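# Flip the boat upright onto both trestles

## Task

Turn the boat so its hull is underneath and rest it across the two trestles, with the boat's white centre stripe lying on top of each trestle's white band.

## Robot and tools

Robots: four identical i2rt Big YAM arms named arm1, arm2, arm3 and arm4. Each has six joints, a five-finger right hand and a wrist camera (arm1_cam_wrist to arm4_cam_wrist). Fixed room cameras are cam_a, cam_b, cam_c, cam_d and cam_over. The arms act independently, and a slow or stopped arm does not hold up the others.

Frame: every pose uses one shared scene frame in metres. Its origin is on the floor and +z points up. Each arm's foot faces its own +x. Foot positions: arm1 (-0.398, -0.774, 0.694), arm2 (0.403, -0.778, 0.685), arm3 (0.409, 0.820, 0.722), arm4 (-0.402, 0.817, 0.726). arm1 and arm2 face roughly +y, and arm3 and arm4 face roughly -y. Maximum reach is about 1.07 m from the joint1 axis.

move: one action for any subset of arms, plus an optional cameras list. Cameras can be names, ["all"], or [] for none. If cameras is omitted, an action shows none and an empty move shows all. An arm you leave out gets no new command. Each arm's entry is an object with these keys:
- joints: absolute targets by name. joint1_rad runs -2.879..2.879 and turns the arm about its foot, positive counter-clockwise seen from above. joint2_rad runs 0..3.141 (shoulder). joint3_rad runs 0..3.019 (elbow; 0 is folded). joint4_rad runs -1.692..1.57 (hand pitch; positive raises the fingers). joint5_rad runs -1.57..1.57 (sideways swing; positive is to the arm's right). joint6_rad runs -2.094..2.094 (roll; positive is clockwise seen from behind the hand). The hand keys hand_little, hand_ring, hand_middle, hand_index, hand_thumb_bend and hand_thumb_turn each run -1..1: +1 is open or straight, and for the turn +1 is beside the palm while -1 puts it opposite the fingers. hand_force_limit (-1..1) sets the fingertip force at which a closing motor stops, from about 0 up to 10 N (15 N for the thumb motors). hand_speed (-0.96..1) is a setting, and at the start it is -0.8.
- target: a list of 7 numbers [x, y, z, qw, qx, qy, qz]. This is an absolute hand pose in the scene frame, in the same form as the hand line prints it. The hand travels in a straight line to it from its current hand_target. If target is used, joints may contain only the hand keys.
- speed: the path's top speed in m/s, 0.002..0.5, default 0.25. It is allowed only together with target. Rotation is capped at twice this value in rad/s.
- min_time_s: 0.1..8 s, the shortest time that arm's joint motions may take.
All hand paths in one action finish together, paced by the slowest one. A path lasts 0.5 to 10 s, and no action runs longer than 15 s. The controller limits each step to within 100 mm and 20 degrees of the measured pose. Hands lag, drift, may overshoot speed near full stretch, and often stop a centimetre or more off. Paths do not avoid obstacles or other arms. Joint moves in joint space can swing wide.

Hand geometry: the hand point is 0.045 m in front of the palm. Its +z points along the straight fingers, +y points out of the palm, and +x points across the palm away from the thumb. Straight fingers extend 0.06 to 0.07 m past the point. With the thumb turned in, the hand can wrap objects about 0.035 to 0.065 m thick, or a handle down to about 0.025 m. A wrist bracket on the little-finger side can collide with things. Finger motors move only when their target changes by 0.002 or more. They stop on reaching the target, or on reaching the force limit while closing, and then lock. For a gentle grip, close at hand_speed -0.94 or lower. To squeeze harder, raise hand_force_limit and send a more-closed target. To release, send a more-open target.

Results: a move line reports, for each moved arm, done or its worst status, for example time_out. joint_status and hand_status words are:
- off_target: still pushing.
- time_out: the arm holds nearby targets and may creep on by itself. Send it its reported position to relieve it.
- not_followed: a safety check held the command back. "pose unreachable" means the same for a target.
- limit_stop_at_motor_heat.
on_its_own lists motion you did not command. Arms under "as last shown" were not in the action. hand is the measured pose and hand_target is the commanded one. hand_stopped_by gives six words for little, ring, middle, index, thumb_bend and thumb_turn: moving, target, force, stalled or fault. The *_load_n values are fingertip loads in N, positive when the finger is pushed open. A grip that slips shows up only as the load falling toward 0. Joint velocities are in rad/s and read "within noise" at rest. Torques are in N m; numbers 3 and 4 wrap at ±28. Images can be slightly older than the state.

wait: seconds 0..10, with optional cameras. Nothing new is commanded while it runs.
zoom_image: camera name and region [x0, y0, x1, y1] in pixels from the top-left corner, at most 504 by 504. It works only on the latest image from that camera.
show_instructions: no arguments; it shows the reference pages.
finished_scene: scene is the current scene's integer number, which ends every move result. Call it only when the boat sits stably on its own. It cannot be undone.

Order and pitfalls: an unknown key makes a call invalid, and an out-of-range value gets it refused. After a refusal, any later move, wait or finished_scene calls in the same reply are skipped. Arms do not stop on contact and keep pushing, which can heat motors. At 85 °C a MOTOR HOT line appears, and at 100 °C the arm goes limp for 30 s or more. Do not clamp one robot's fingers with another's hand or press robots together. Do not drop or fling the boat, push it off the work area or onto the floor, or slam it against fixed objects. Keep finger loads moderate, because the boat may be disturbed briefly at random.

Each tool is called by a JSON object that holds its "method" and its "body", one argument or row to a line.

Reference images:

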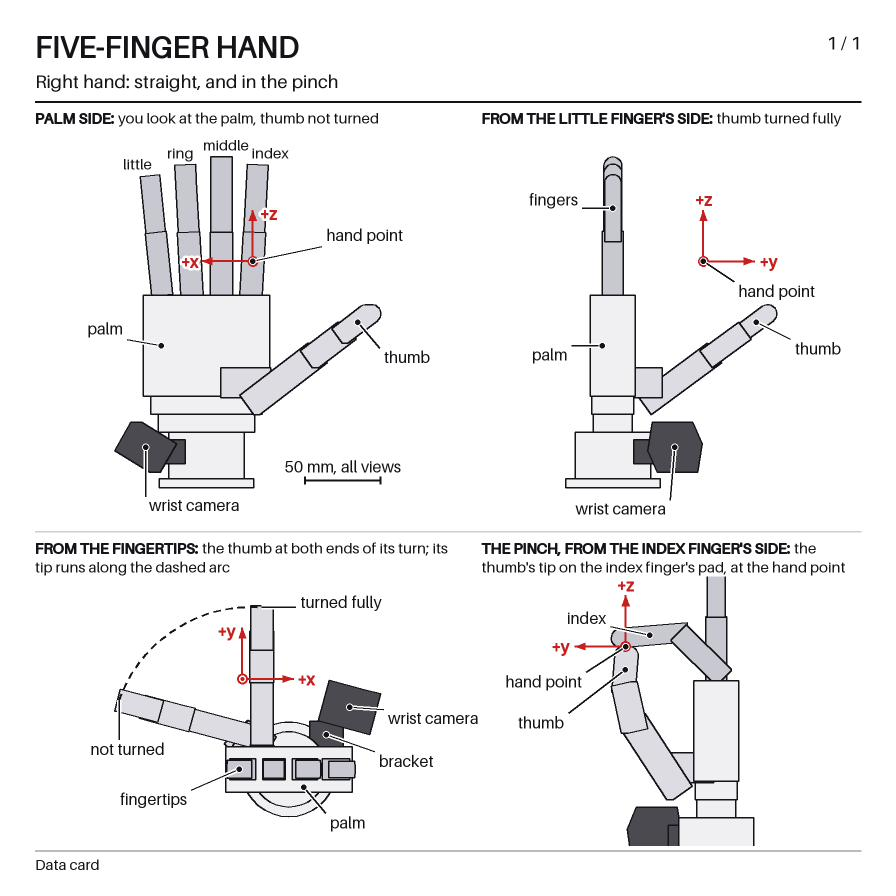

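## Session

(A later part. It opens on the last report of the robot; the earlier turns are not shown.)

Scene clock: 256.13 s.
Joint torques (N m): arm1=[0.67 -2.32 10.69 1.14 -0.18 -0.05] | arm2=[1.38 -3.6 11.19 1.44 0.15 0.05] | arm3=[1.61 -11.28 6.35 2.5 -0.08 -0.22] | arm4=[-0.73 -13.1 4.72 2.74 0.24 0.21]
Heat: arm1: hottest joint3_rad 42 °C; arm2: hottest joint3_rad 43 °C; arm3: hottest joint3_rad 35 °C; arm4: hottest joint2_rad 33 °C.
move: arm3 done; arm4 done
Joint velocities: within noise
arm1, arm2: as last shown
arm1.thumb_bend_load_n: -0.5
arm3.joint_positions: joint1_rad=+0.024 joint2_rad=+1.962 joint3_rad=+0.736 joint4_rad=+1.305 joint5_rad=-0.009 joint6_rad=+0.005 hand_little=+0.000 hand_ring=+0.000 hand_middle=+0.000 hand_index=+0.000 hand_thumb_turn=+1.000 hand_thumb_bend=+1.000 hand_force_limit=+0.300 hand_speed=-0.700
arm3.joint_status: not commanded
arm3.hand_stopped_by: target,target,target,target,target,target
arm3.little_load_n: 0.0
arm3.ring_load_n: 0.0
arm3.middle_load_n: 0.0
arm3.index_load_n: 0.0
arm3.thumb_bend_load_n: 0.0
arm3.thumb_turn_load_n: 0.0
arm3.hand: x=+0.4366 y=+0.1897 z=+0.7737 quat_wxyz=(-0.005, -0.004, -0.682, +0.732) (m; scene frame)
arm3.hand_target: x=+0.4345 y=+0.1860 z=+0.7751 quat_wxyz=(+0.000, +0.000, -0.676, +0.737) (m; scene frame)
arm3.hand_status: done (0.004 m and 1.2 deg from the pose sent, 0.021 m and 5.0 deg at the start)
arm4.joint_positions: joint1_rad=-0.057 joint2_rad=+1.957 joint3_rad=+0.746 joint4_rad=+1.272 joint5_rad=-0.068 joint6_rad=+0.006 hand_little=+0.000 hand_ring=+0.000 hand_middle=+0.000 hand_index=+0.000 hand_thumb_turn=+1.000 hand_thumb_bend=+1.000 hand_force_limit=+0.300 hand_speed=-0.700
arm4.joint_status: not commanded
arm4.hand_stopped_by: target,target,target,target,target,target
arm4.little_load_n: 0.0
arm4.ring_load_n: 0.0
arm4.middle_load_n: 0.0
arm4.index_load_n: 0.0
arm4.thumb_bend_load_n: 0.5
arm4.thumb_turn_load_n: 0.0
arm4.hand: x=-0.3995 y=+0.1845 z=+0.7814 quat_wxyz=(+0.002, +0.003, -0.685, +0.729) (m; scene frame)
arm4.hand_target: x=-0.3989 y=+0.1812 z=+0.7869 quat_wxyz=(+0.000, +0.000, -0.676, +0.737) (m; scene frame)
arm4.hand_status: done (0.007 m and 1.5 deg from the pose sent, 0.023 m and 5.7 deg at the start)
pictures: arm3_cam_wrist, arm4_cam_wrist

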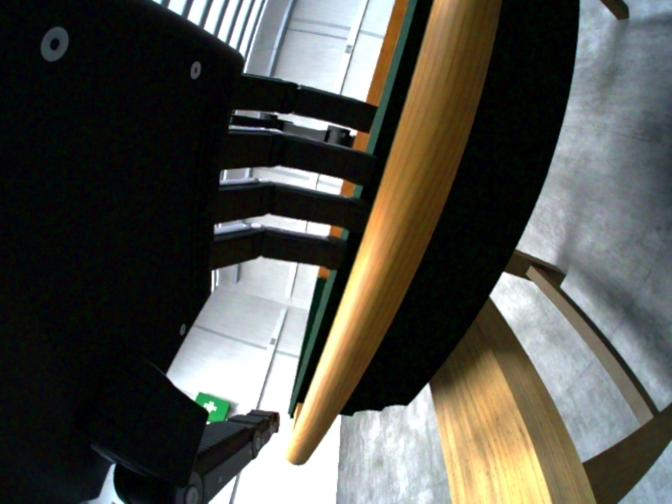

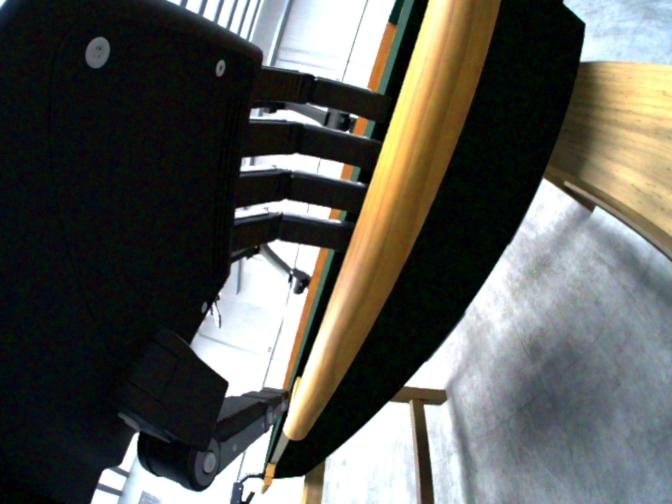

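{"method": "move", "body": {
  "arm3": {"target":[0.4345,0.178,0.758,0,0,-0.7071,0.7071],"speed":0.1},
  "arm4": {"target":[-0.399,0.165,0.768,0,0,-0.7071,0.7071],"speed":0.1},
  "cameras": ["arm3_cam_wrist","arm4_cam_wrist","cam_a","cam_b"]
}}

{"method": "zoom_image", "body": {
  "camera": "cam_a",
  "region": [350, 180, 560, 320]
}}

{"method": "zoom_image", "body": {
  "camera": "cam_b",
  "region": [350, 180, 560, 320]
}}

Scene clock: 258.43 s.
Joint torques (N m): arm1=[0.91 -2.37 10.73 1.2 -0.23 0] | arm2=[1.32 -2.84 11.36 1.44 0.11 0.1] | arm3=[1.67 -12.04 8.4 1.68 -0.03 -0.22] | arm4=[-1.49 -14.04 7.36 1.35 0.23 0.1]
Heat: arm1: hottest joint3_rad 42 °C; arm2: hottest joint3_rad 43 °C; arm3: hottest joint3_rad 35 °C; arm4: hottest joint2_rad 33 °C.
move: arm3 off_target; arm4 off_target
Joint velocities: within noise
arm1, arm2: as last shown
arm1.thumb_bend_load_n: 0.0
arm2.ring_load_n: -0.5
arm3.joint_positions: joint1_rad=+0.024 joint2_rad=+1.962 joint3_rad=+0.747 joint4_rad=+1.203 joint5_rad=-0.009 joint6_rad=+0.005 hand_little=+0.000 hand_ring=+0.000 hand_middle=+0.000 hand_index=+0.000 hand_thumb_turn=+1.000 hand_thumb_bend=+1.000 hand_force_limit=+0.300 hand_speed=-0.700
arm3.joint_status: not commanded
arm3.hand_stopped_by: target,target,target,target,target,target
arm3.little_load_n: 0.0
arm3.ring_load_n: 0.0
arm3.middle_load_n: 0.0
arm3.index_load_n: 0.0
arm3.thumb_bend_load_n: 0.0
arm3.thumb_turn_load_n: 0.0
arm3.hand: x=+0.4368 y=+0.1908 z=+0.7505 quat_wxyz=(-0.006, -0.005, -0.714, +0.700) (m; scene frame)
arm3.hand_target: x=+0.4344 y=+0.1785 z=+0.7583 quat_wxyz=(+0.000, +0.000, -0.707, +0.707) (m; scene frame)
arm3.hand_status: off_target (0.015 m and 1.4 deg from the pose sent, 0.020 m and 4.1 deg at the start)
arm4.joint_positions: joint1_rad=-0.057 joint2_rad=+1.967 joint3_rad=+0.771 joint4_rad=+1.177 joint5_rad=-0.066 joint6_rad=+0.009 hand_little=+0.000 hand_ring=+0.000 hand_middle=+0.000 hand_index=+0.000 hand_thumb_turn=+1.000 hand_thumb_bend=+1.000 hand_force_limit=+0.300 hand_speed=-0.700
arm4.joint_status: not commanded
arm4.hand_stopped_by: target,target,target,target,target,target
arm4.little_load_n: 0.0
arm4.ring_load_n: 0.0
arm4.middle_load_n: 0.0
arm4.index_load_n: 0.0
arm4.thumb_bend_load_n: 0.5
arm4.thumb_turn_load_n: 0.0
arm4.hand: x=-0.4002 y=+0.1799 z=+0.7605 quat_wxyz=(+0.000, -0.001, -0.713, +0.701) (m; scene frame)
arm4.hand_target: x=-0.3989 y=+0.1657 z=+0.7684 quat_wxyz=(+0.000, +0.000, -0.707, +0.707) (m; scene frame)
arm4.hand_status: off_target (0.017 m and 1.0 deg from the pose sent, 0.024 m and 3.6 deg at the start)
pictures: arm3_cam_wrist, arm4_cam_wrist, cam_a, cam_b

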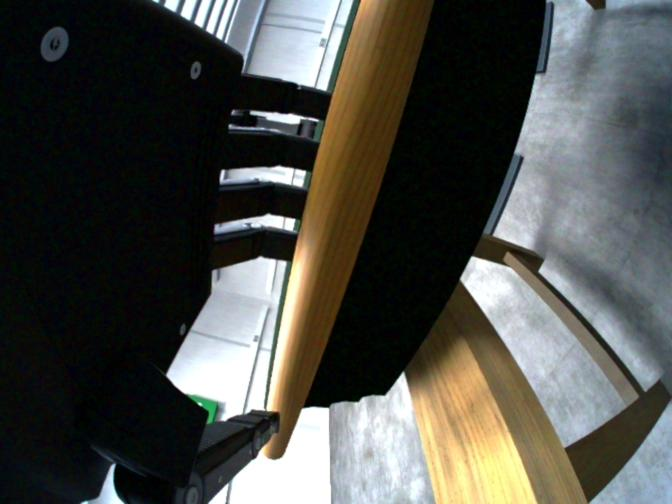

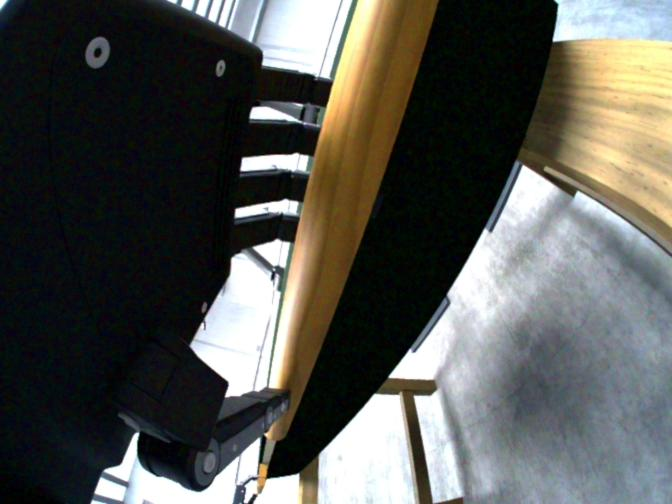

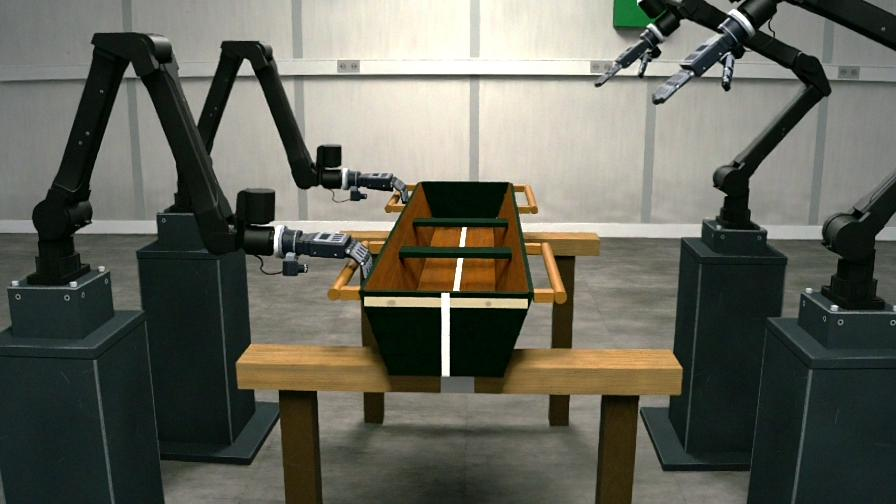

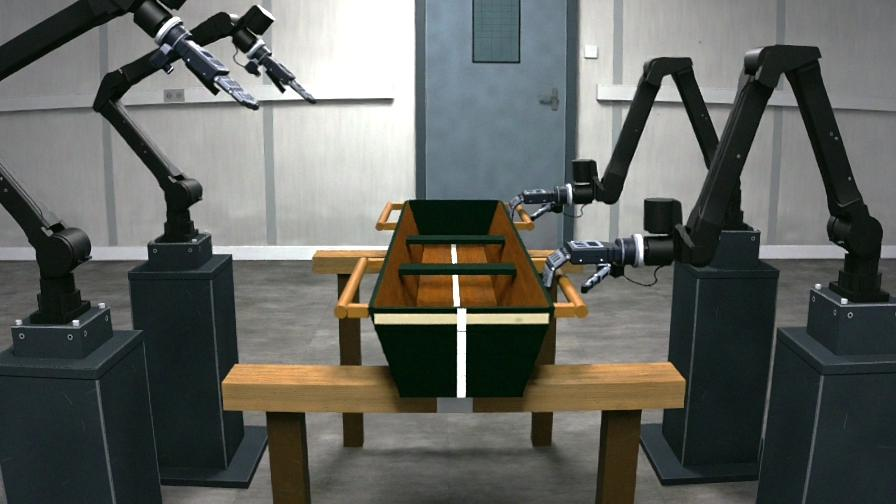

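Scaled by 2.400.

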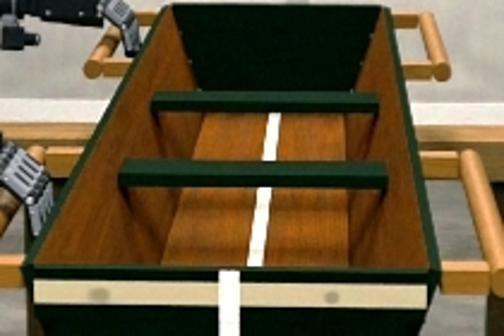

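Scaled by 2.400.

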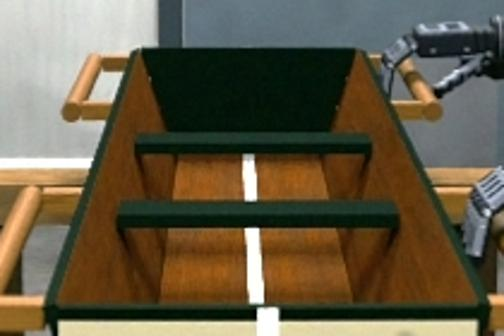

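{"method": "move", "body": {
  "arm3": {"target":[0.4345,0.168,0.760,0,0,-0.7071,0.7071],"speed":0.06},
  "arm4": {"target":[-0.399,0.150,0.771,0,0,-0.7071,0.7071],"speed":0.06},
  "cameras": ["cam_a","cam_b"]
}}

{"method": "zoom_image", "body": {
  "camera": "cam_a",
  "region": [350, 270, 560, 410]
}}

{"method": "zoom_image", "body": {
  "camera": "cam_b",
  "region": [350, 290, 560, 430]
}}

Scene clock: 259.83 s.
Joint torques (N m): arm1=[1.03 -2.55 10.67 1.05 -0.19 -0.01] | arm2=[2.26 -3.19 11.37 1.36 0.12 0.11] | arm3=[1.67 -11.81 8.75 1.61 -0.03 -0.22] | arm4=[-0.21 -12.22 9.88 0.76 0.55 -0.09]
Heat: arm1: hottest joint3_rad 42 °C; arm2: hottest joint3_rad 43 °C; arm3: hottest joint3_rad 35 °C; arm4: hottest joint2_rad 33 °C.
move: arm3 off_target; arm4 off_target
Joint velocities: within noise
arm1, arm2: as last shown
arm2.ring_load_n: 0.0
arm3.joint_positions: joint1_rad=+0.024 joint2_rad=+1.962 joint3_rad=+0.774 joint4_rad=+1.181 joint5_rad=-0.009 joint6_rad=+0.005 hand_little=+0.000 hand_ring=+0.000 hand_middle=+0.000 hand_index=+0.000 hand_thumb_turn=+1.000 hand_thumb_bend=+1.000 hand_force_limit=+0.300 hand_speed=-0.700
arm3.joint_status: not commanded
arm3.hand_stopped_by: target,target,target,target,target,target
arm3.little_load_n: 0.0
arm3.ring_load_n: 0.0
arm3.middle_load_n: 0.0
arm3.index_load_n: 0.0
arm3.thumb_bend_load_n: 0.0
arm3.thumb_turn_load_n: 0.0
arm3.hand: x=+0.4366 y=+0.1806 z=+0.7556 quat_wxyz=(-0.006, -0.005, -0.712, +0.702) (m; scene frame)
arm3.hand_target: x=+0.4344 y=+0.1685 z=+0.7603 quat_wxyz=(+0.000, +0.000, -0.707, +0.707) (m; scene frame)
arm3.hand_status: off_target (0.014 m and 1.2 deg from the pose sent, 0.025 m and 1.4 deg at the start)
arm4.joint_positions: joint1_rad=-0.057 joint2_rad=+1.967 joint3_rad=+0.779 joint4_rad=+1.153 joint5_rad=-0.074 joint6_rad=+0.031 hand_little=+0.000 hand_ring=+0.000 hand_middle=+0.000 hand_index=+0.000 hand_thumb_turn=+1.000 hand_thumb_bend=+1.000 hand_force_limit=+0.300 hand_speed=-0.700
arm4.joint_status: not commanded
arm4.hand_stopped_by: target,target,target,target,target,target
arm4.little_load_n: 0.0
arm4.ring_load_n: 0.0
arm4.middle_load_n: 0.0
arm4.index_load_n: 0.0
arm4.thumb_bend_load_n: 1.0
arm4.thumb_turn_load_n: 0.5
arm4.hand: x=-0.3978 y=+0.1783 z=+0.7582 quat_wxyz=(-0.011, -0.007, -0.718, +0.696) (m; scene frame)
arm4.hand_target: x=-0.3989 y=+0.1523 z=+0.7724 quat_wxyz=(+0.000, +0.000, -0.707, +0.707) (m; scene frame)
arm4.hand_status: off_target (0.031 m and 2.4 deg from the pose sent, 0.032 m and 1.0 deg at the start)
pictures: cam_a, cam_b

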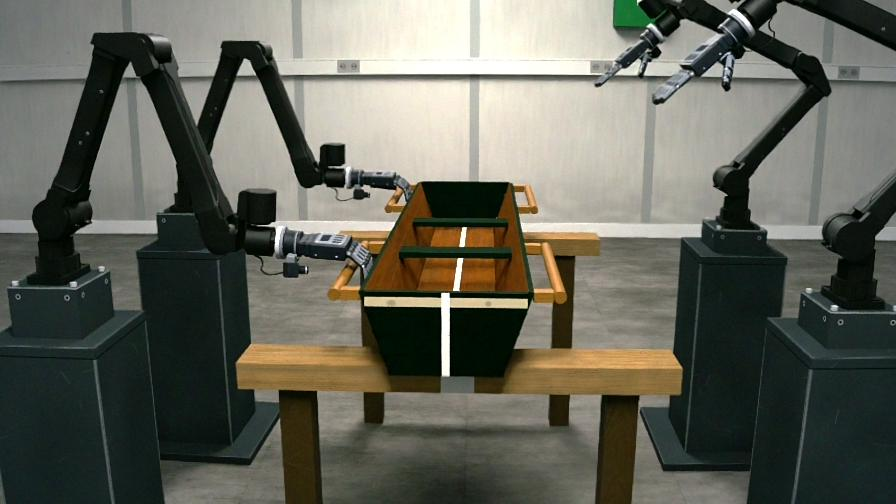

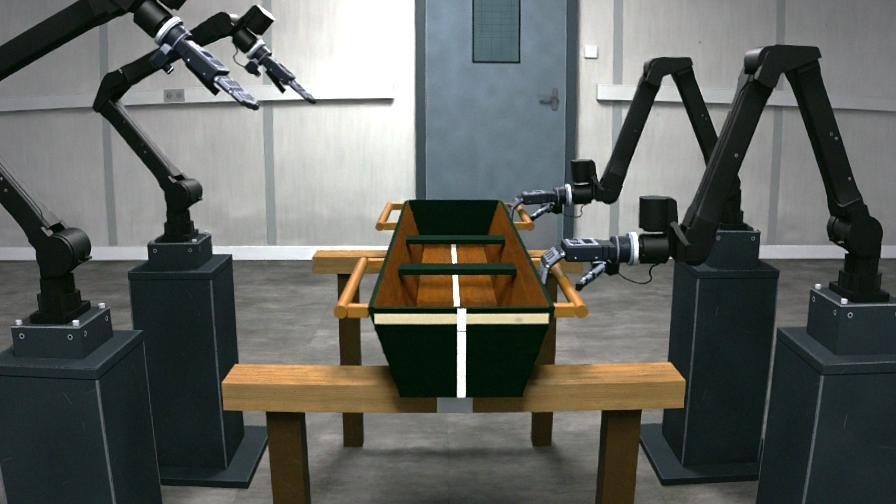

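Scaled by 2.400.

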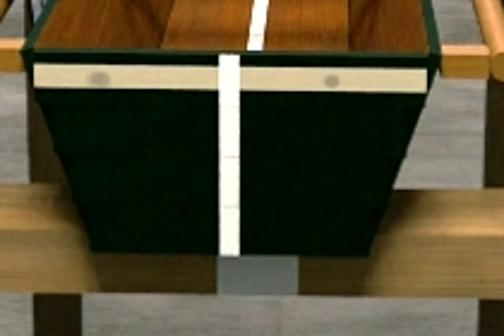

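Scaled by 2.400.

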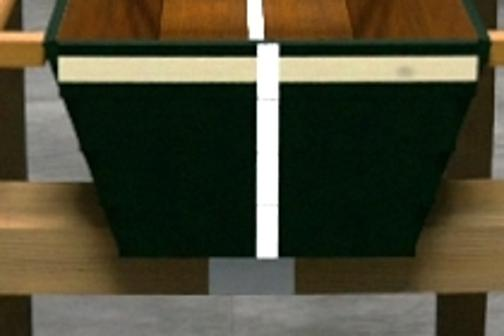

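{"method": "move", "body": {
  "arm3": {"target":[0.4345,0.156,0.764,0,0,-0.7071,0.7071],"speed":0.06},
  "arm4": {"target":[-0.399,0.127,0.778,0,0,-0.7071,0.7071],"speed":0.06},
  "cameras": ["cam_a","cam_b"]
}}

{"method": "zoom_image", "body": {
  "camera": "cam_a",
  "region": [350, 270, 560, 410]
}}

{"method": "zoom_image", "body": {
  "camera": "cam_b",
  "region": [350, 290, 560, 430]
}}

Scene clock: 261.40 s.
Joint torques (N m): arm1=[0.91 -2.26 10.67 1.07 -0.23 0.02] | arm2=[1.2 -2.2 11.14 1.46 0.17 0.13] | arm3=[1.73 -11.81 10.95 1.09 0.11 -0.23] | arm4=[-0.15 -12.22 13.93 0.72 1.42 -0.26]
Heat: arm1: hottest joint3_rad 42 °C; arm2: hottest joint3_rad 43 °C; arm3: hottest joint3_rad 35 °C; arm4: hottest joint2_rad 33 °C.
move: arm3 off_target; arm4 off_target
Joint velocities: within noise
arm1.joint_positions: joint1_rad=-0.160 joint2_rad=+0.845 joint3_rad=+1.270 joint4_rad=-1.151 joint5_rad=-0.115 joint6_rad=-0.106 hand_little=+1.000 hand_ring=+1.000 hand_middle=+1.000 hand_index=+1.000 hand_thumb_turn=+1.000 hand_thumb_bend=+1.000 hand_force_limit=+0.000 hand_speed=-0.500
arm1.joint_status: not commanded
arm1.hand_stopped_by: target,target,target,target,target,target
arm1.little_load_n: 0.0
arm1.ring_load_n: -0.5
arm1.middle_load_n: 0.0
arm1.index_load_n: 0.0
arm1.thumb_bend_load_n: 0.0
arm1.thumb_turn_load_n: -0.5
arm1.hand: x=-0.3898 y=-0.4485 z=+1.0899 quat_wxyz=(-0.416, +0.909, +0.000, -0.004) (m; scene frame)
arm1.hand_target: x=-0.3861 y=-0.4501 z=+1.1000 quat_wxyz=(-0.423, +0.906, +0.000, +0.000) (m; scene frame)
arm1.hand_status: not commanded
arm2.joint_positions: joint1_rad=+0.049 joint2_rad=+0.865 joint3_rad=+1.293 joint4_rad=-1.161 joint5_rad=+0.035 joint6_rad=+0.019 hand_little=+1.000 hand_ring=+1.000 hand_middle=+1.000 hand_index=+1.000 hand_thumb_turn=+1.000 hand_thumb_bend=+1.000 hand_force_limit=+0.000 hand_speed=-0.500
arm2.joint_status: not commanded
arm2.hand_stopped_by: target,target,target,target,target,target
arm2.little_load_n: 0.0
arm2.ring_load_n: 0.0
arm2.middle_load_n: 0.0
arm2.index_load_n: 0.0
arm2.thumb_bend_load_n: 0.0
arm2.thumb_turn_load_n: 0.0
arm2.hand: x=+0.3675 y=-0.4484 z=+1.0867 quat_wxyz=(-0.413, +0.911, +0.000, +0.003) (m; scene frame)
arm2.hand_target: x=+0.3641 y=-0.4502 z=+1.0997 quat_wxyz=(-0.422, +0.906, +0.000, +0.000) (m; scene frame)
arm2.hand_status: not commanded
arm3.joint_positions: joint1_rad=+0.024 joint2_rad=+1.962 joint3_rad=+0.781 joint4_rad=+1.163 joint5_rad=-0.012 joint6_rad=+0.006 hand_little=+0.000 hand_ring=+0.000 hand_middle=+0.000 hand_index=+0.000 hand_thumb_turn=+1.000 hand_thumb_bend=+1.000 hand_force_limit=+0.300 hand_speed=-0.700
arm3.joint_status: not commanded
arm3.hand_stopped_by: target,target,target,target,target,target
arm3.little_load_n: 0.0
arm3.ring_load_n: -0.5
arm3.middle_load_n: 0.0
arm3.index_load_n: -1.5
arm3.thumb_bend_load_n: 0.5
arm3.thumb_turn_load_n: 0.0
arm3.hand: x=+0.4373 y=+0.1788 z=+0.7540 quat_wxyz=(-0.007, -0.004, -0.716, +0.698) (m; scene frame)
arm3.hand_target: x=+0.4344 y=+0.1576 z=+0.7648 quat_wxyz=(+0.000, +0.000, -0.707, +0.707) (m; scene frame)
arm3.hand_status: off_target (0.025 m and 1.7 deg from the pose sent, 0.026 m and 1.2 deg at the start)
arm4.joint_positions: joint1_rad=-0.063 joint2_rad=+1.961 joint3_rad=+0.792 joint4_rad=+1.105 joint5_rad=-0.092 joint6_rad=+0.053 hand_little=+0.000 hand_ring=+0.000 hand_middle=+0.000 hand_index=+0.000 hand_thumb_turn=+1.000 hand_thumb_bend=+1.001 hand_force_limit=+0.300 hand_speed=-0.700
arm4.joint_status: not commanded
arm4.hand_stopped_by: target,target,target,target,target,target
arm4.little_load_n: 0.0
arm4.ring_load_n: 0.0
arm4.middle_load_n: 0.0
arm4.index_load_n: 0.0
arm4.thumb_bend_load_n: 3.0
arm4.thumb_turn_load_n: 0.5
arm4.hand: x=-0.3970 y=+0.1764 z=+0.7556 quat_wxyz=(-0.023, -0.011, -0.728, +0.685) (m; scene frame)
arm4.hand_target: x=-0.3984 y=+0.1338 z=+0.7812 quat_wxyz=(-0.001, -0.001, -0.707, +0.707) (m; scene frame)
arm4.hand_status: off_target (0.054 m and 4.6 deg from the pose sent, 0.055 m and 2.4 deg at the start)
pictures: cam_a, cam_b

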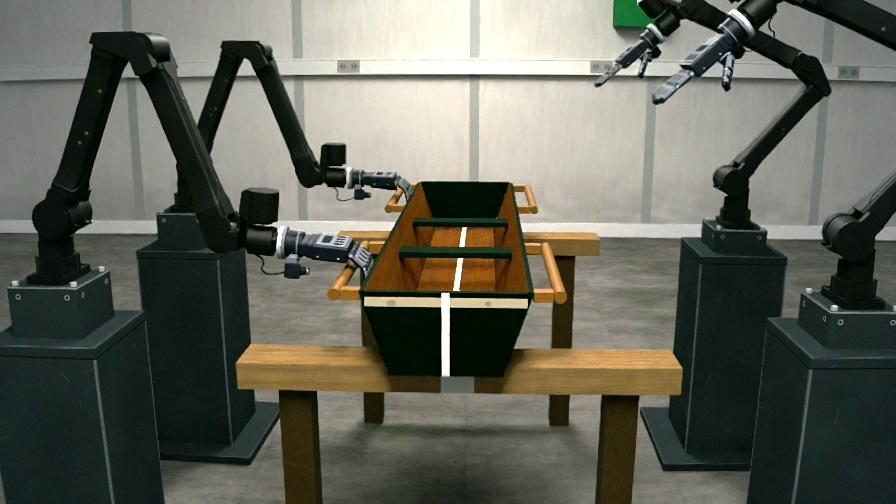

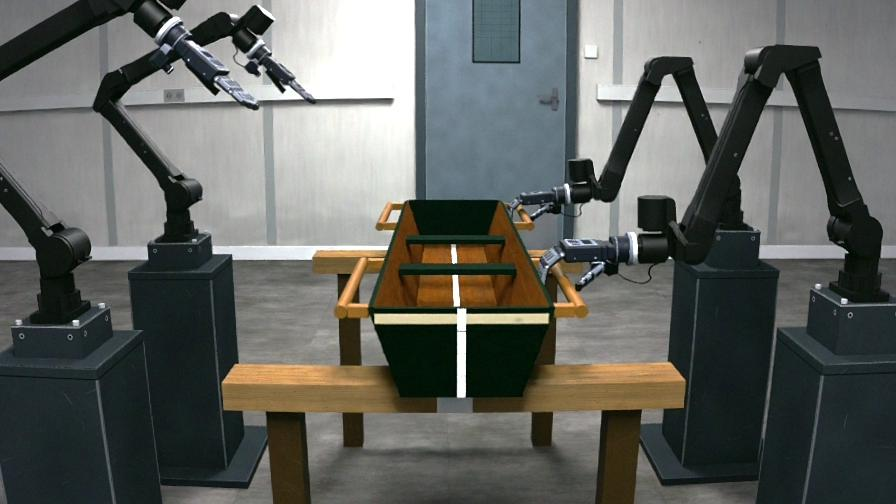

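Scaled by 2.400.

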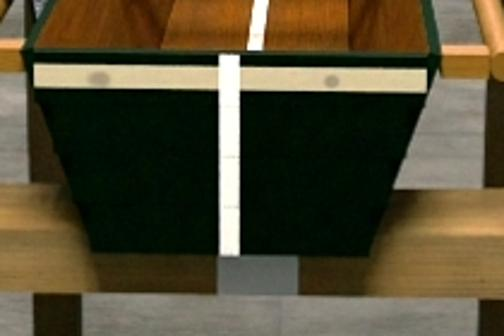

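Scaled by 2.400.

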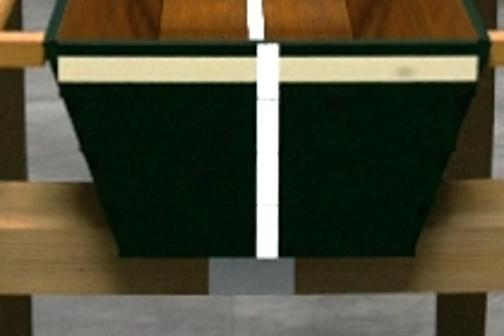

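{"method": "move", "body": {
  "arm3": {"target":[0.4345,0.145,0.768,0,0,-0.7071,0.7071],"speed":0.06},
  "arm4": {"target":[-0.399,0.110,0.790,0,0,-0.7071,0.7071],"speed":0.06},
  "cameras": ["cam_a","cam_b","arm4_cam_wrist"]
}}

{"method": "zoom_image", "body": {
  "camera": "cam_a",
  "region": [350, 270, 560, 410]
}}

{"method": "zoom_image", "body": {
  "camera": "cam_b",
  "region": [350, 290, 560, 430]
}}

Scene clock: 263.63 s.
Joint torques (N m): arm1=[1.2 -1.85 10.77 1.22 -0.23 0] | arm2=[0.62 -2.49 11.29 1.44 0.15 0.05] | arm3=[1.85 -11.93 10.65 1.78 0.19 -0.22] | arm4=[-0.85 -13.39 13.31 2 1.25 -0.12]
Heat: arm1: hottest joint3_rad 42 °C; arm2: hottest joint3_rad 43 °C; arm3: hottest joint3_rad 35 °C; arm4: hottest joint2_rad 33 °C.
move: arm3 off_target; arm4 off_target
Joint velocities: within noise
arm1, arm2: as last shown
arm1.ring_load_n: 0.0
arm1.thumb_turn_load_n: 0.0
arm2.index_load_n: -0.5
arm3.joint_positions: joint1_rad=+0.024 joint2_rad=+1.964 joint3_rad=+0.821 joint4_rad=+1.116 joint5_rad=-0.013 joint6_rad=+0.005 hand_little=+0.000 hand_ring=+0.000 hand_middle=+0.000 hand_index=+0.000 hand_thumb_turn=+1.000 hand_thumb_bend=+1.000 hand_force_limit=+0.300 hand_speed=-0.700
arm3.joint_status: not commanded
arm3.hand_stopped_by: target,target,target,target,target,target
arm3.little_load_n: 0.0
arm3.ring_load_n: 0.0
arm3.middle_load_n: 0.0
arm3.index_load_n: -1.5
arm3.thumb_bend_load_n: 0.0
arm3.thumb_turn_load_n: -0.5
arm3.hand: x=+0.4373 y=+0.1656 z=+0.7566 quat_wxyz=(-0.007, -0.003, -0.719, +0.695) (m; scene frame)
arm3.hand_target: x=+0.4345 y=+0.1464 z=+0.7684 quat_wxyz=(+0.000, +0.000, -0.707, +0.707) (m; scene frame)
arm3.hand_status: off_target (0.024 m and 2.2 deg from the pose sent, 0.037 m and 1.7 deg at the start)
arm4.joint_positions: joint1_rad=-0.057 joint2_rad=+1.961 joint3_rad=+0.852 joint4_rad=+1.025 joint5_rad=-0.087 joint6_rad=+0.030 hand_little=+0.000 hand_ring=+0.000 hand_middle=+0.000 hand_index=+0.000 hand_thumb_turn=+1.000 hand_thumb_bend=+1.001 hand_force_limit=+0.300 hand_speed=-0.700
arm4.joint_status: not commanded
arm4.hand_stopped_by: target,target,target,target,target,target
arm4.little_load_n: 0.0
arm4.ring_load_n: 0.0
arm4.middle_load_n: 0.0
arm4.index_load_n: 0.0
arm4.thumb_bend_load_n: 2.0
arm4.thumb_turn_load_n: 0.0
arm4.hand: x=-0.3967 y=+0.1568 z=+0.7592 quat_wxyz=(-0.016, -0.003, -0.735, +0.678) (m; scene frame)
arm4.hand_target: x=-0.3985 y=+0.1166 z=+0.7929 quat_wxyz=(-0.001, -0.001, -0.707, +0.707) (m; scene frame)
arm4.hand_status: off_target (0.056 m and 5.0 deg from the pose sent, 0.075 m and 4.6 deg at the start)
pictures: arm4_cam_wrist, cam_a, cam_b

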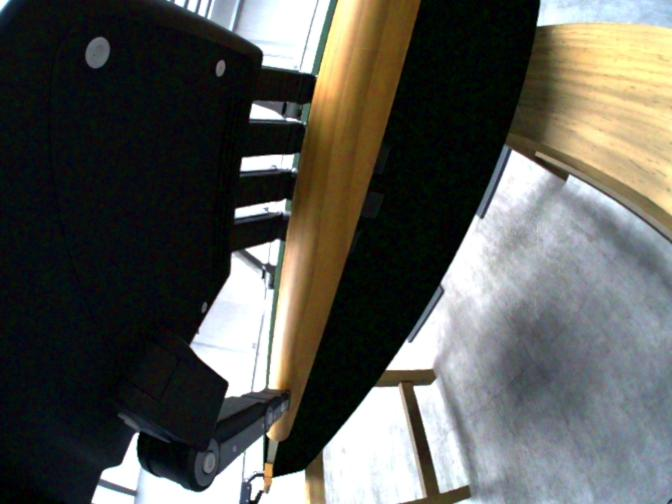

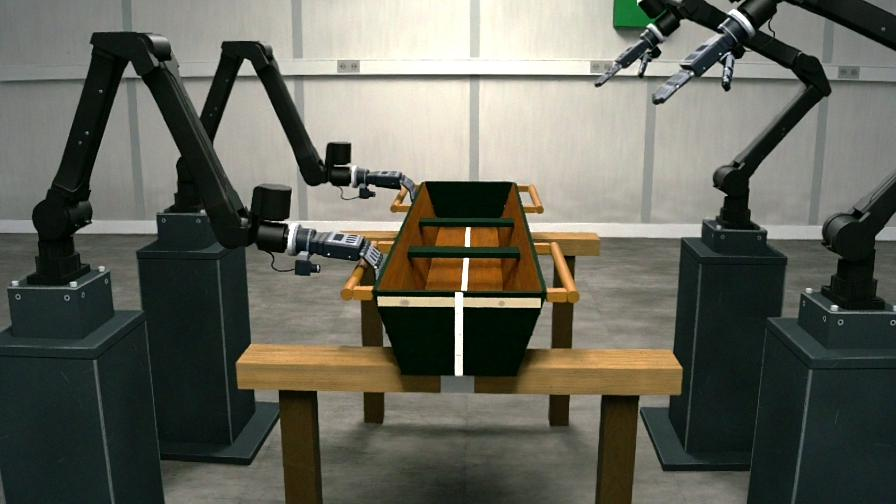

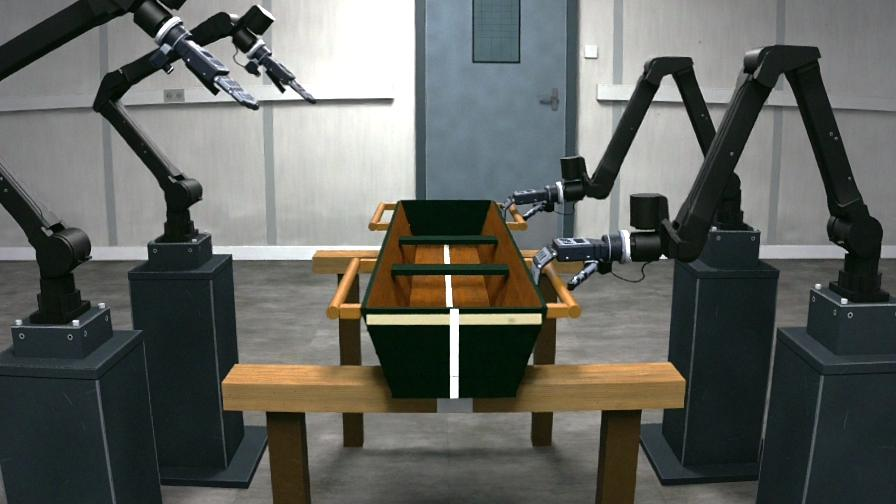

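Scaled by 2.400.

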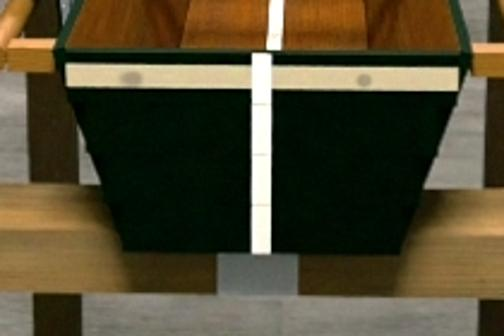

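Scaled by 2.400.

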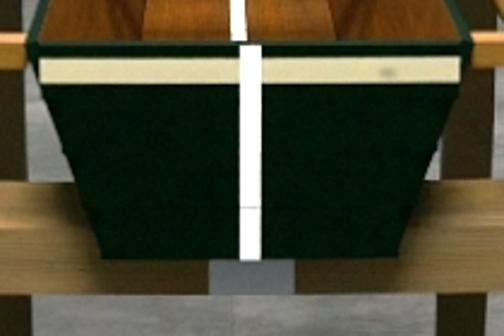

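{"method": "move", "body": {
  "arm3": {"target":[0.4345,0.167,0.770,0,0,-0.7071,0.7071],"speed":0.06},
  "arm4": {"target":[-0.399,0.159,0.775,0,0,-0.7071,0.7071],"speed":0.06},
  "cameras": ["arm3_cam_wrist","arm4_cam_wrist","cam_a"]
}}

Scene clock: 266.00 s.
Joint torques (N m): arm1=[0.85 -2.02 10.76 1.14 -0.25 0.01] | arm2=[0.79 -2.73 11.25 1.59 0.17 0.08] | arm3=[1.79 -14.21 5.89 2.54 0.05 -0.22] | arm4=[-1.14 -14.68 3.95 2.59 0.17 0.09]
Heat: arm1: hottest joint3_rad 42 °C; arm2: hottest joint3_rad 42 °C; arm3: hottest joint3_rad 35 °C; arm4: hottest joint2_rad 33 °C.
move: arm3 off_target; arm4 done
Joint velocities: within noise
arm1, arm2: as last shown
arm1.thumb_turn_load_n: -0.5
arm2.index_load_n: 0.0
arm3.joint_positions: joint1_rad=+0.024 joint2_rad=+1.964 joint3_rad=+0.812 joint4_rad=+1.127 joint5_rad=-0.010 joint6_rad=+0.005 hand_little=+0.000 hand_ring=+0.000 hand_middle=+0.000 hand_index=+0.000 hand_thumb_turn=+1.000 hand_thumb_bend=+1.000 hand_force_limit=+0.300 hand_speed=-0.700
arm3.joint_status: not commanded
arm3.hand_stopped_by: target,target,target,target,target,target
arm3.little_load_n: 0.0
arm3.ring_load_n: 0.0
arm3.middle_load_n: 0.0
arm3.index_load_n: 0.0
arm3.thumb_bend_load_n: 0.5
arm3.thumb_turn_load_n: 0.0
arm3.hand: x=+0.4369 y=+0.1686 z=+0.7557 quat_wxyz=(-0.006, -0.004, -0.719, +0.695) (m; scene frame)
arm3.hand_target: x=+0.4346 y=+0.1670 z=+0.7697 quat_wxyz=(+0.000, +0.000, -0.707, +0.707) (m; scene frame)
arm3.hand_status: off_target (0.015 m and 2.1 deg from the pose sent, 0.014 m and 2.2 deg at the start)
arm4.joint_positions: joint1_rad=-0.057 joint2_rad=+1.965 joint3_rad=+0.834 joint4_rad=+1.108 joint5_rad=-0.066 joint6_rad=+0.011 hand_little=+0.000 hand_ring=+0.000 hand_middle=+0.000 hand_index=+0.000 hand_thumb_turn=+1.000 hand_thumb_bend=+1.000 hand_force_limit=+0.300 hand_speed=-0.700
arm4.joint_status: not commanded
arm4.hand_stopped_by: target,target,target,target,target,target
arm4.little_load_n: 0.0
arm4.ring_load_n: 0.0
arm4.middle_load_n: 0.0
arm4.index_load_n: 0.0
arm4.thumb_bend_load_n: 0.0
arm4.thumb_turn_load_n: 0.0
arm4.hand: x=-0.4012 y=+0.1583 z=+0.7695 quat_wxyz=(-0.001, -0.002, -0.715, +0.700) (m; scene frame)
arm4.hand_target: x=-0.3991 y=+0.1590 z=+0.7750 quat_wxyz=(+0.000, +0.000, -0.707, +0.707) (m; scene frame)
arm4.hand_status: done (0.006 m and 1.2 deg from the pose sent, 0.016 m and 5.0 deg at the start)
pictures: arm3_cam_wrist, arm4_cam_wrist, cam_a

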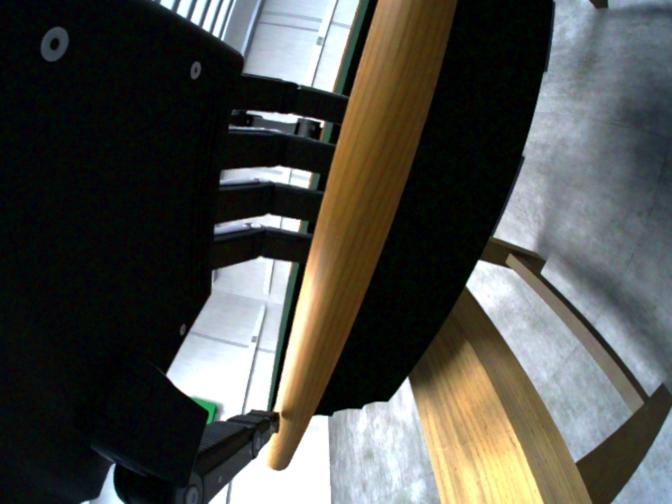

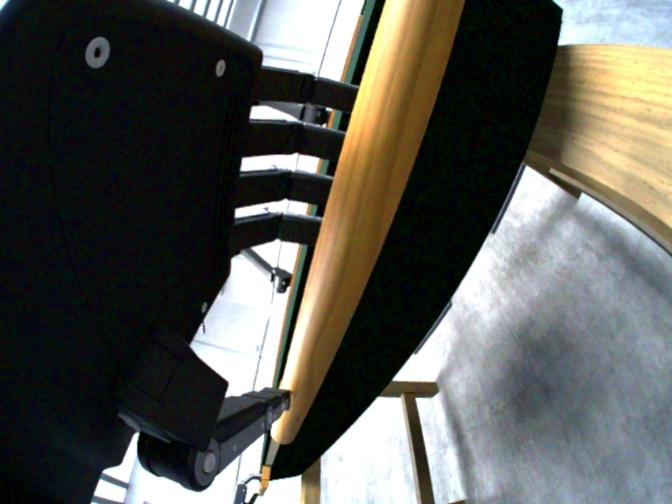

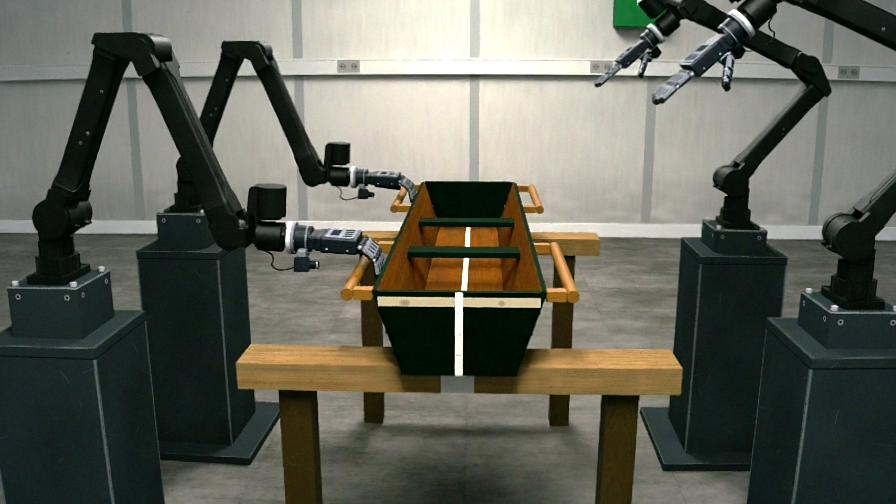

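{"method": "move", "body": {
  "arm3": {"target":[0.4345,0.165,0.790,0,0,-0.6756,0.7373],"speed":0.08},
  "arm4": {"target":[-0.399,0.157,0.798,0,0,-0.6756,0.7373],"speed":0.08},
  "cameras": ["arm3_cam_wrist","arm4_cam_wrist","cam_a"]
}}

Scene clock: 271.03 s.
Joint torques (N m): arm1=[0.44 -2.2 10.8 1.17 -0.25 0] | arm2=[1.9 -2.67 11.28 1.5 0.11 0.04] | arm3=[1.73 -13.63 6.42 2.91 0.03 -0.21] | arm4=[-0.91 -14.8 4.18 2.91 0.22 0.17]
Heat: arm1: hottest joint3_rad 42 °C; arm2: hottest joint3_rad 42 °C; arm3: hottest joint3_rad 34 °C; arm4: hottest joint2_rad 33 °C.
move: arm3 off_target; arm4 off_target
Joint velocities: within noise
arm1, arm2: as last shown
arm2.little_load_n: -0.5
arm3.joint_positions: joint1_rad=+0.024 joint2_rad=+1.964 joint3_rad=+0.798 joint4_rad=+1.218 joint5_rad=-0.010 joint6_rad=+0.005 hand_little=+0.000 hand_ring=+0.000 hand_middle=+0.000 hand_index=+0.000 hand_thumb_turn=+1.000 hand_thumb_bend=+1.000 hand_force_limit=+0.300 hand_speed=-0.700
arm3.joint_status: not commanded
arm3.hand_stopped_by: target,target,target,target,target,target
arm3.little_load_n: -0.5
arm3.ring_load_n: 0.0
arm3.middle_load_n: -1.5
arm3.index_load_n: 0.0
arm3.thumb_bend_load_n: 0.0
arm3.thumb_turn_load_n: -0.5
arm3.hand: x=+0.4366 y=+0.1690 z=+0.7743 quat_wxyz=(-0.006, -0.004, -0.691, +0.723) (m; scene frame)
arm3.hand_target: x=+0.4346 y=+0.1652 z=+0.7898 quat_wxyz=(+0.000, +0.000, -0.676, +0.737) (m; scene frame)
arm3.hand_status: off_target (0.016 m and 2.6 deg from the pose sent, 0.034 m and 6.9 deg at the start)
arm4.joint_positions: joint1_rad=-0.057 joint2_rad=+1.965 joint3_rad=+0.822 joint4_rad=+1.194 joint5_rad=-0.065 joint6_rad=+0.011 hand_little=+0.000 hand_ring=+0.000 hand_middle=+0.000 hand_index=+0.000 hand_thumb_turn=+1.000 hand_thumb_bend=+1.000 hand_force_limit=+0.300 hand_speed=-0.700
arm4.joint_status: not commanded
arm4.hand_stopped_by: target,target,target,target,target,target
arm4.little_load_n: 0.0
arm4.ring_load_n: 0.0
arm4.middle_load_n: -1.5
arm4.index_load_n: 0.0
arm4.thumb_bend_load_n: 0.0
arm4.thumb_turn_load_n: 0.0
arm4.hand: x=-0.4012 y=+0.1581 z=+0.7874 quat_wxyz=(+0.001, +0.000, -0.688, +0.726) (m; scene frame)
arm4.hand_target: x=-0.3991 y=+0.1571 z=+0.7979 quat_wxyz=(+0.000, +0.000, -0.676, +0.737) (m; scene frame)
arm4.hand_status: off_target (0.011 m and 2.0 deg from the pose sent, 0.029 m and 6.2 deg at the start)
pictures: arm3_cam_wrist, arm4_cam_wrist, cam_a

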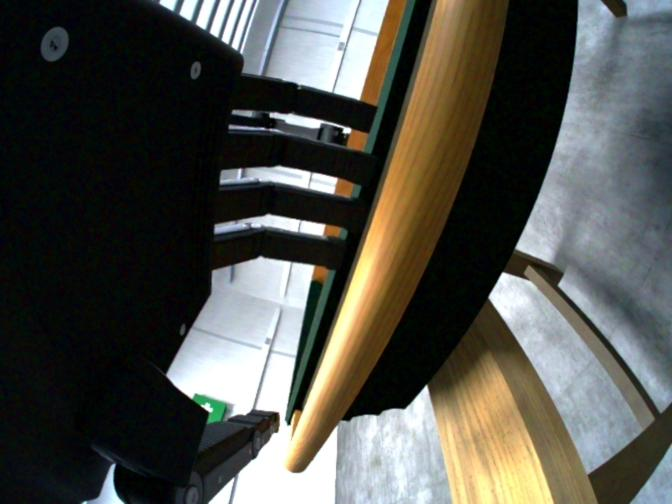

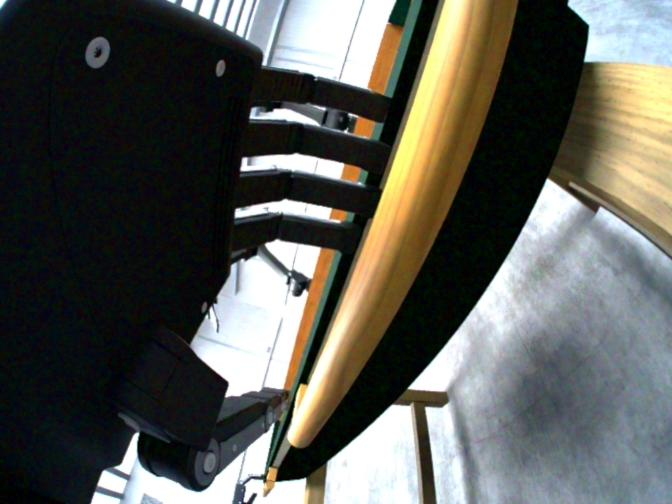

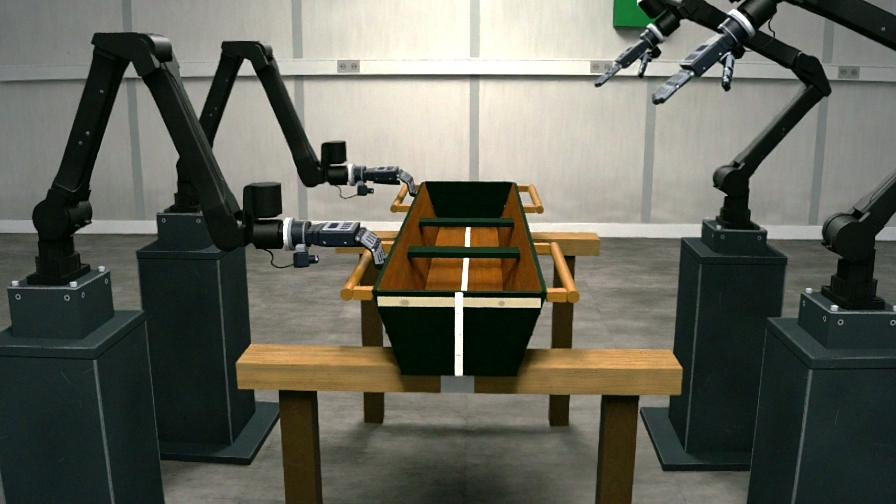

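{"method": "move", "body": {
  "arm3": {"target":[0.4345,0.164,0.818,0,0,-0.6756,0.7373],"speed":0.08},
  "arm4": {"target":[-0.399,0.157,0.826,0,0,-0.6756,0.7373],"speed":0.08},
  "cameras": ["arm3_cam_wrist","arm4_cam_wrist","cam_a"]
}}

Scene clock: 272.53 s.
Joint torques (N m): arm1=[1.32 -2.55 10.69 1.09 -0.21 0.01] | arm2=[1.55 -3.02 11.12 1.37 0.14 0.06] | arm3=[1.79 -13.63 7.12 1.59 0.04 -0.21] | arm4=[-1.38 -14.97 4.74 1.58 0.23 0.12]
Heat: arm1: hottest joint3_rad 42 °C; arm2: hottest joint3_rad 42 °C; arm3: hottest joint3_rad 34 °C; arm4: hottest joint2_rad 33 °C.
move: arm3 done; arm4 done
Joint velocities: within noise
arm1, arm2: as last shown
arm1.little_load_n: -0.5
arm2.little_load_n: 0.0
arm3.joint_positions: joint1_rad=+0.024 joint2_rad=+1.891 joint3_rad=+0.797 joint4_rad=+1.175 joint5_rad=-0.010 joint6_rad=+0.005 hand_little=+0.000 hand_ring=+0.000 hand_middle=+0.000 hand_index=+0.000 hand_thumb_turn=+1.000 hand_thumb_bend=+1.000 hand_force_limit=+0.300 hand_speed=-0.700
arm3.joint_status: not commanded
arm3.hand_stopped_by: target,target,target,target,target,target
arm3.little_load_n: 0.0
arm3.ring_load_n: 0.0
arm3.middle_load_n: 0.0
arm3.index_load_n: 0.0
arm3.thumb_bend_load_n: 0.0
arm3.thumb_turn_load_n: -0.5
arm3.hand: x=+0.4363 y=+0.1666 z=+0.8082 quat_wxyz=(-0.005, -0.004, -0.681, +0.733) (m; scene frame)
arm3.hand_target: x=+0.4346 y=+0.1640 z=+0.8180 quat_wxyz=(+0.000, +0.000, -0.676, +0.737) (m; scene frame)
arm3.hand_status: done (0.010 m and 1.1 deg from the pose sent, 0.044 m and 2.6 deg at the start)
arm4.joint_positions: joint1_rad=-0.057 joint2_rad=+1.899 joint3_rad=+0.819 joint4_rad=+1.160 joint5_rad=-0.065 joint6_rad=+0.011 hand_little=+0.000 hand_ring=+0.000 hand_middle=+0.000 hand_index=+0.000 hand_thumb_turn=+1.000 hand_thumb_bend=+1.000 hand_force_limit=+0.300 hand_speed=-0.700
arm4.joint_status: not commanded
arm4.hand_stopped_by: target,target,target,target,target,target
arm4.little_load_n: 0.0
arm4.ring_load_n: 0.0
arm4.middle_load_n: 0.0
arm4.index_load_n: -0.5
arm4.thumb_bend_load_n: 0.0
arm4.thumb_turn_load_n: 0.0
arm4.hand: x=-0.4010 y=+0.1571 z=+0.8192 quat_wxyz=(+0.001, +0.001, -0.677, +0.736) (m; scene frame)
arm4.hand_target: x=-0.3992 y=+0.1570 z=+0.8260 quat_wxyz=(+0.000, +0.000, -0.675, +0.737) (m; scene frame)
arm4.hand_status: done (0.007 m and 0.3 deg from the pose sent, 0.039 m and 2.0 deg at the start)
pictures: arm3_cam_wrist, arm4_cam_wrist, cam_a

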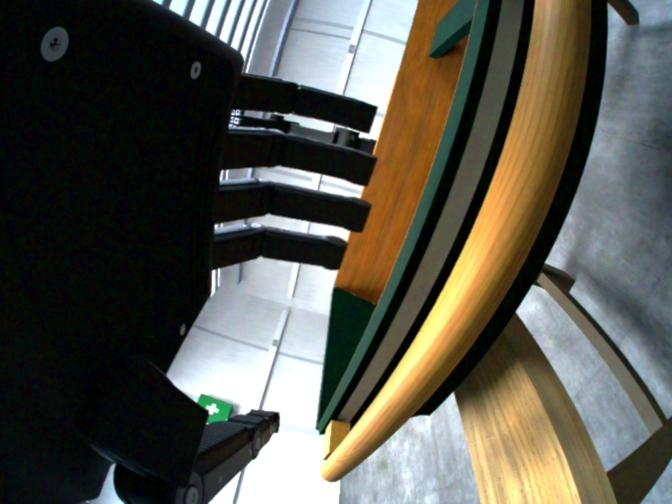

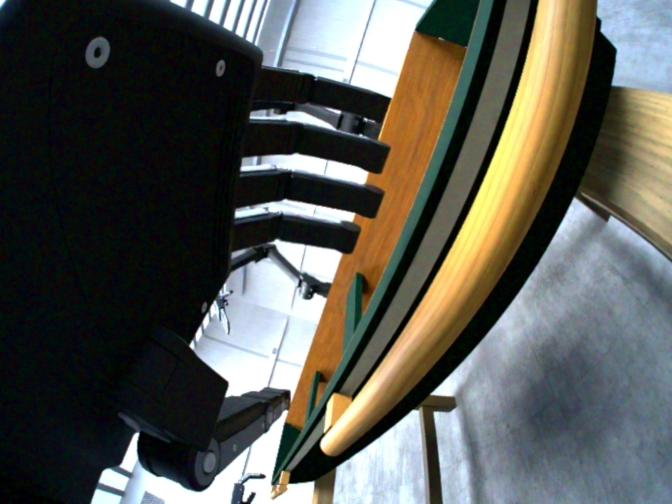

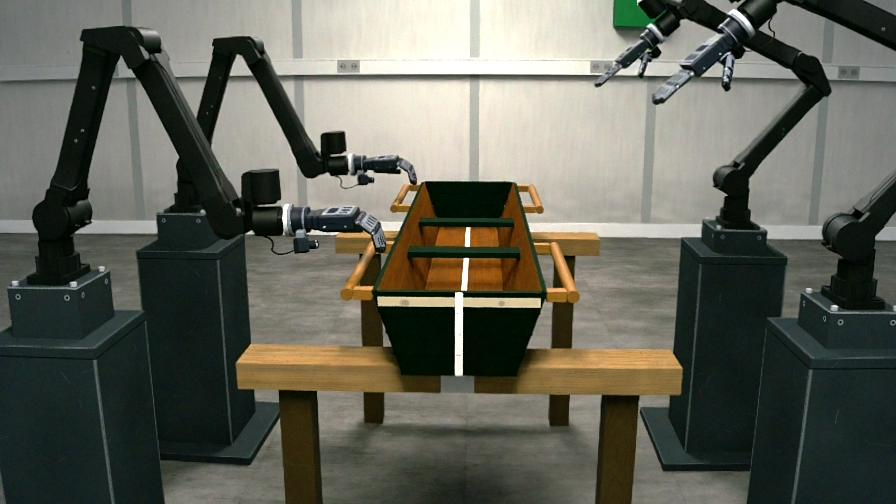

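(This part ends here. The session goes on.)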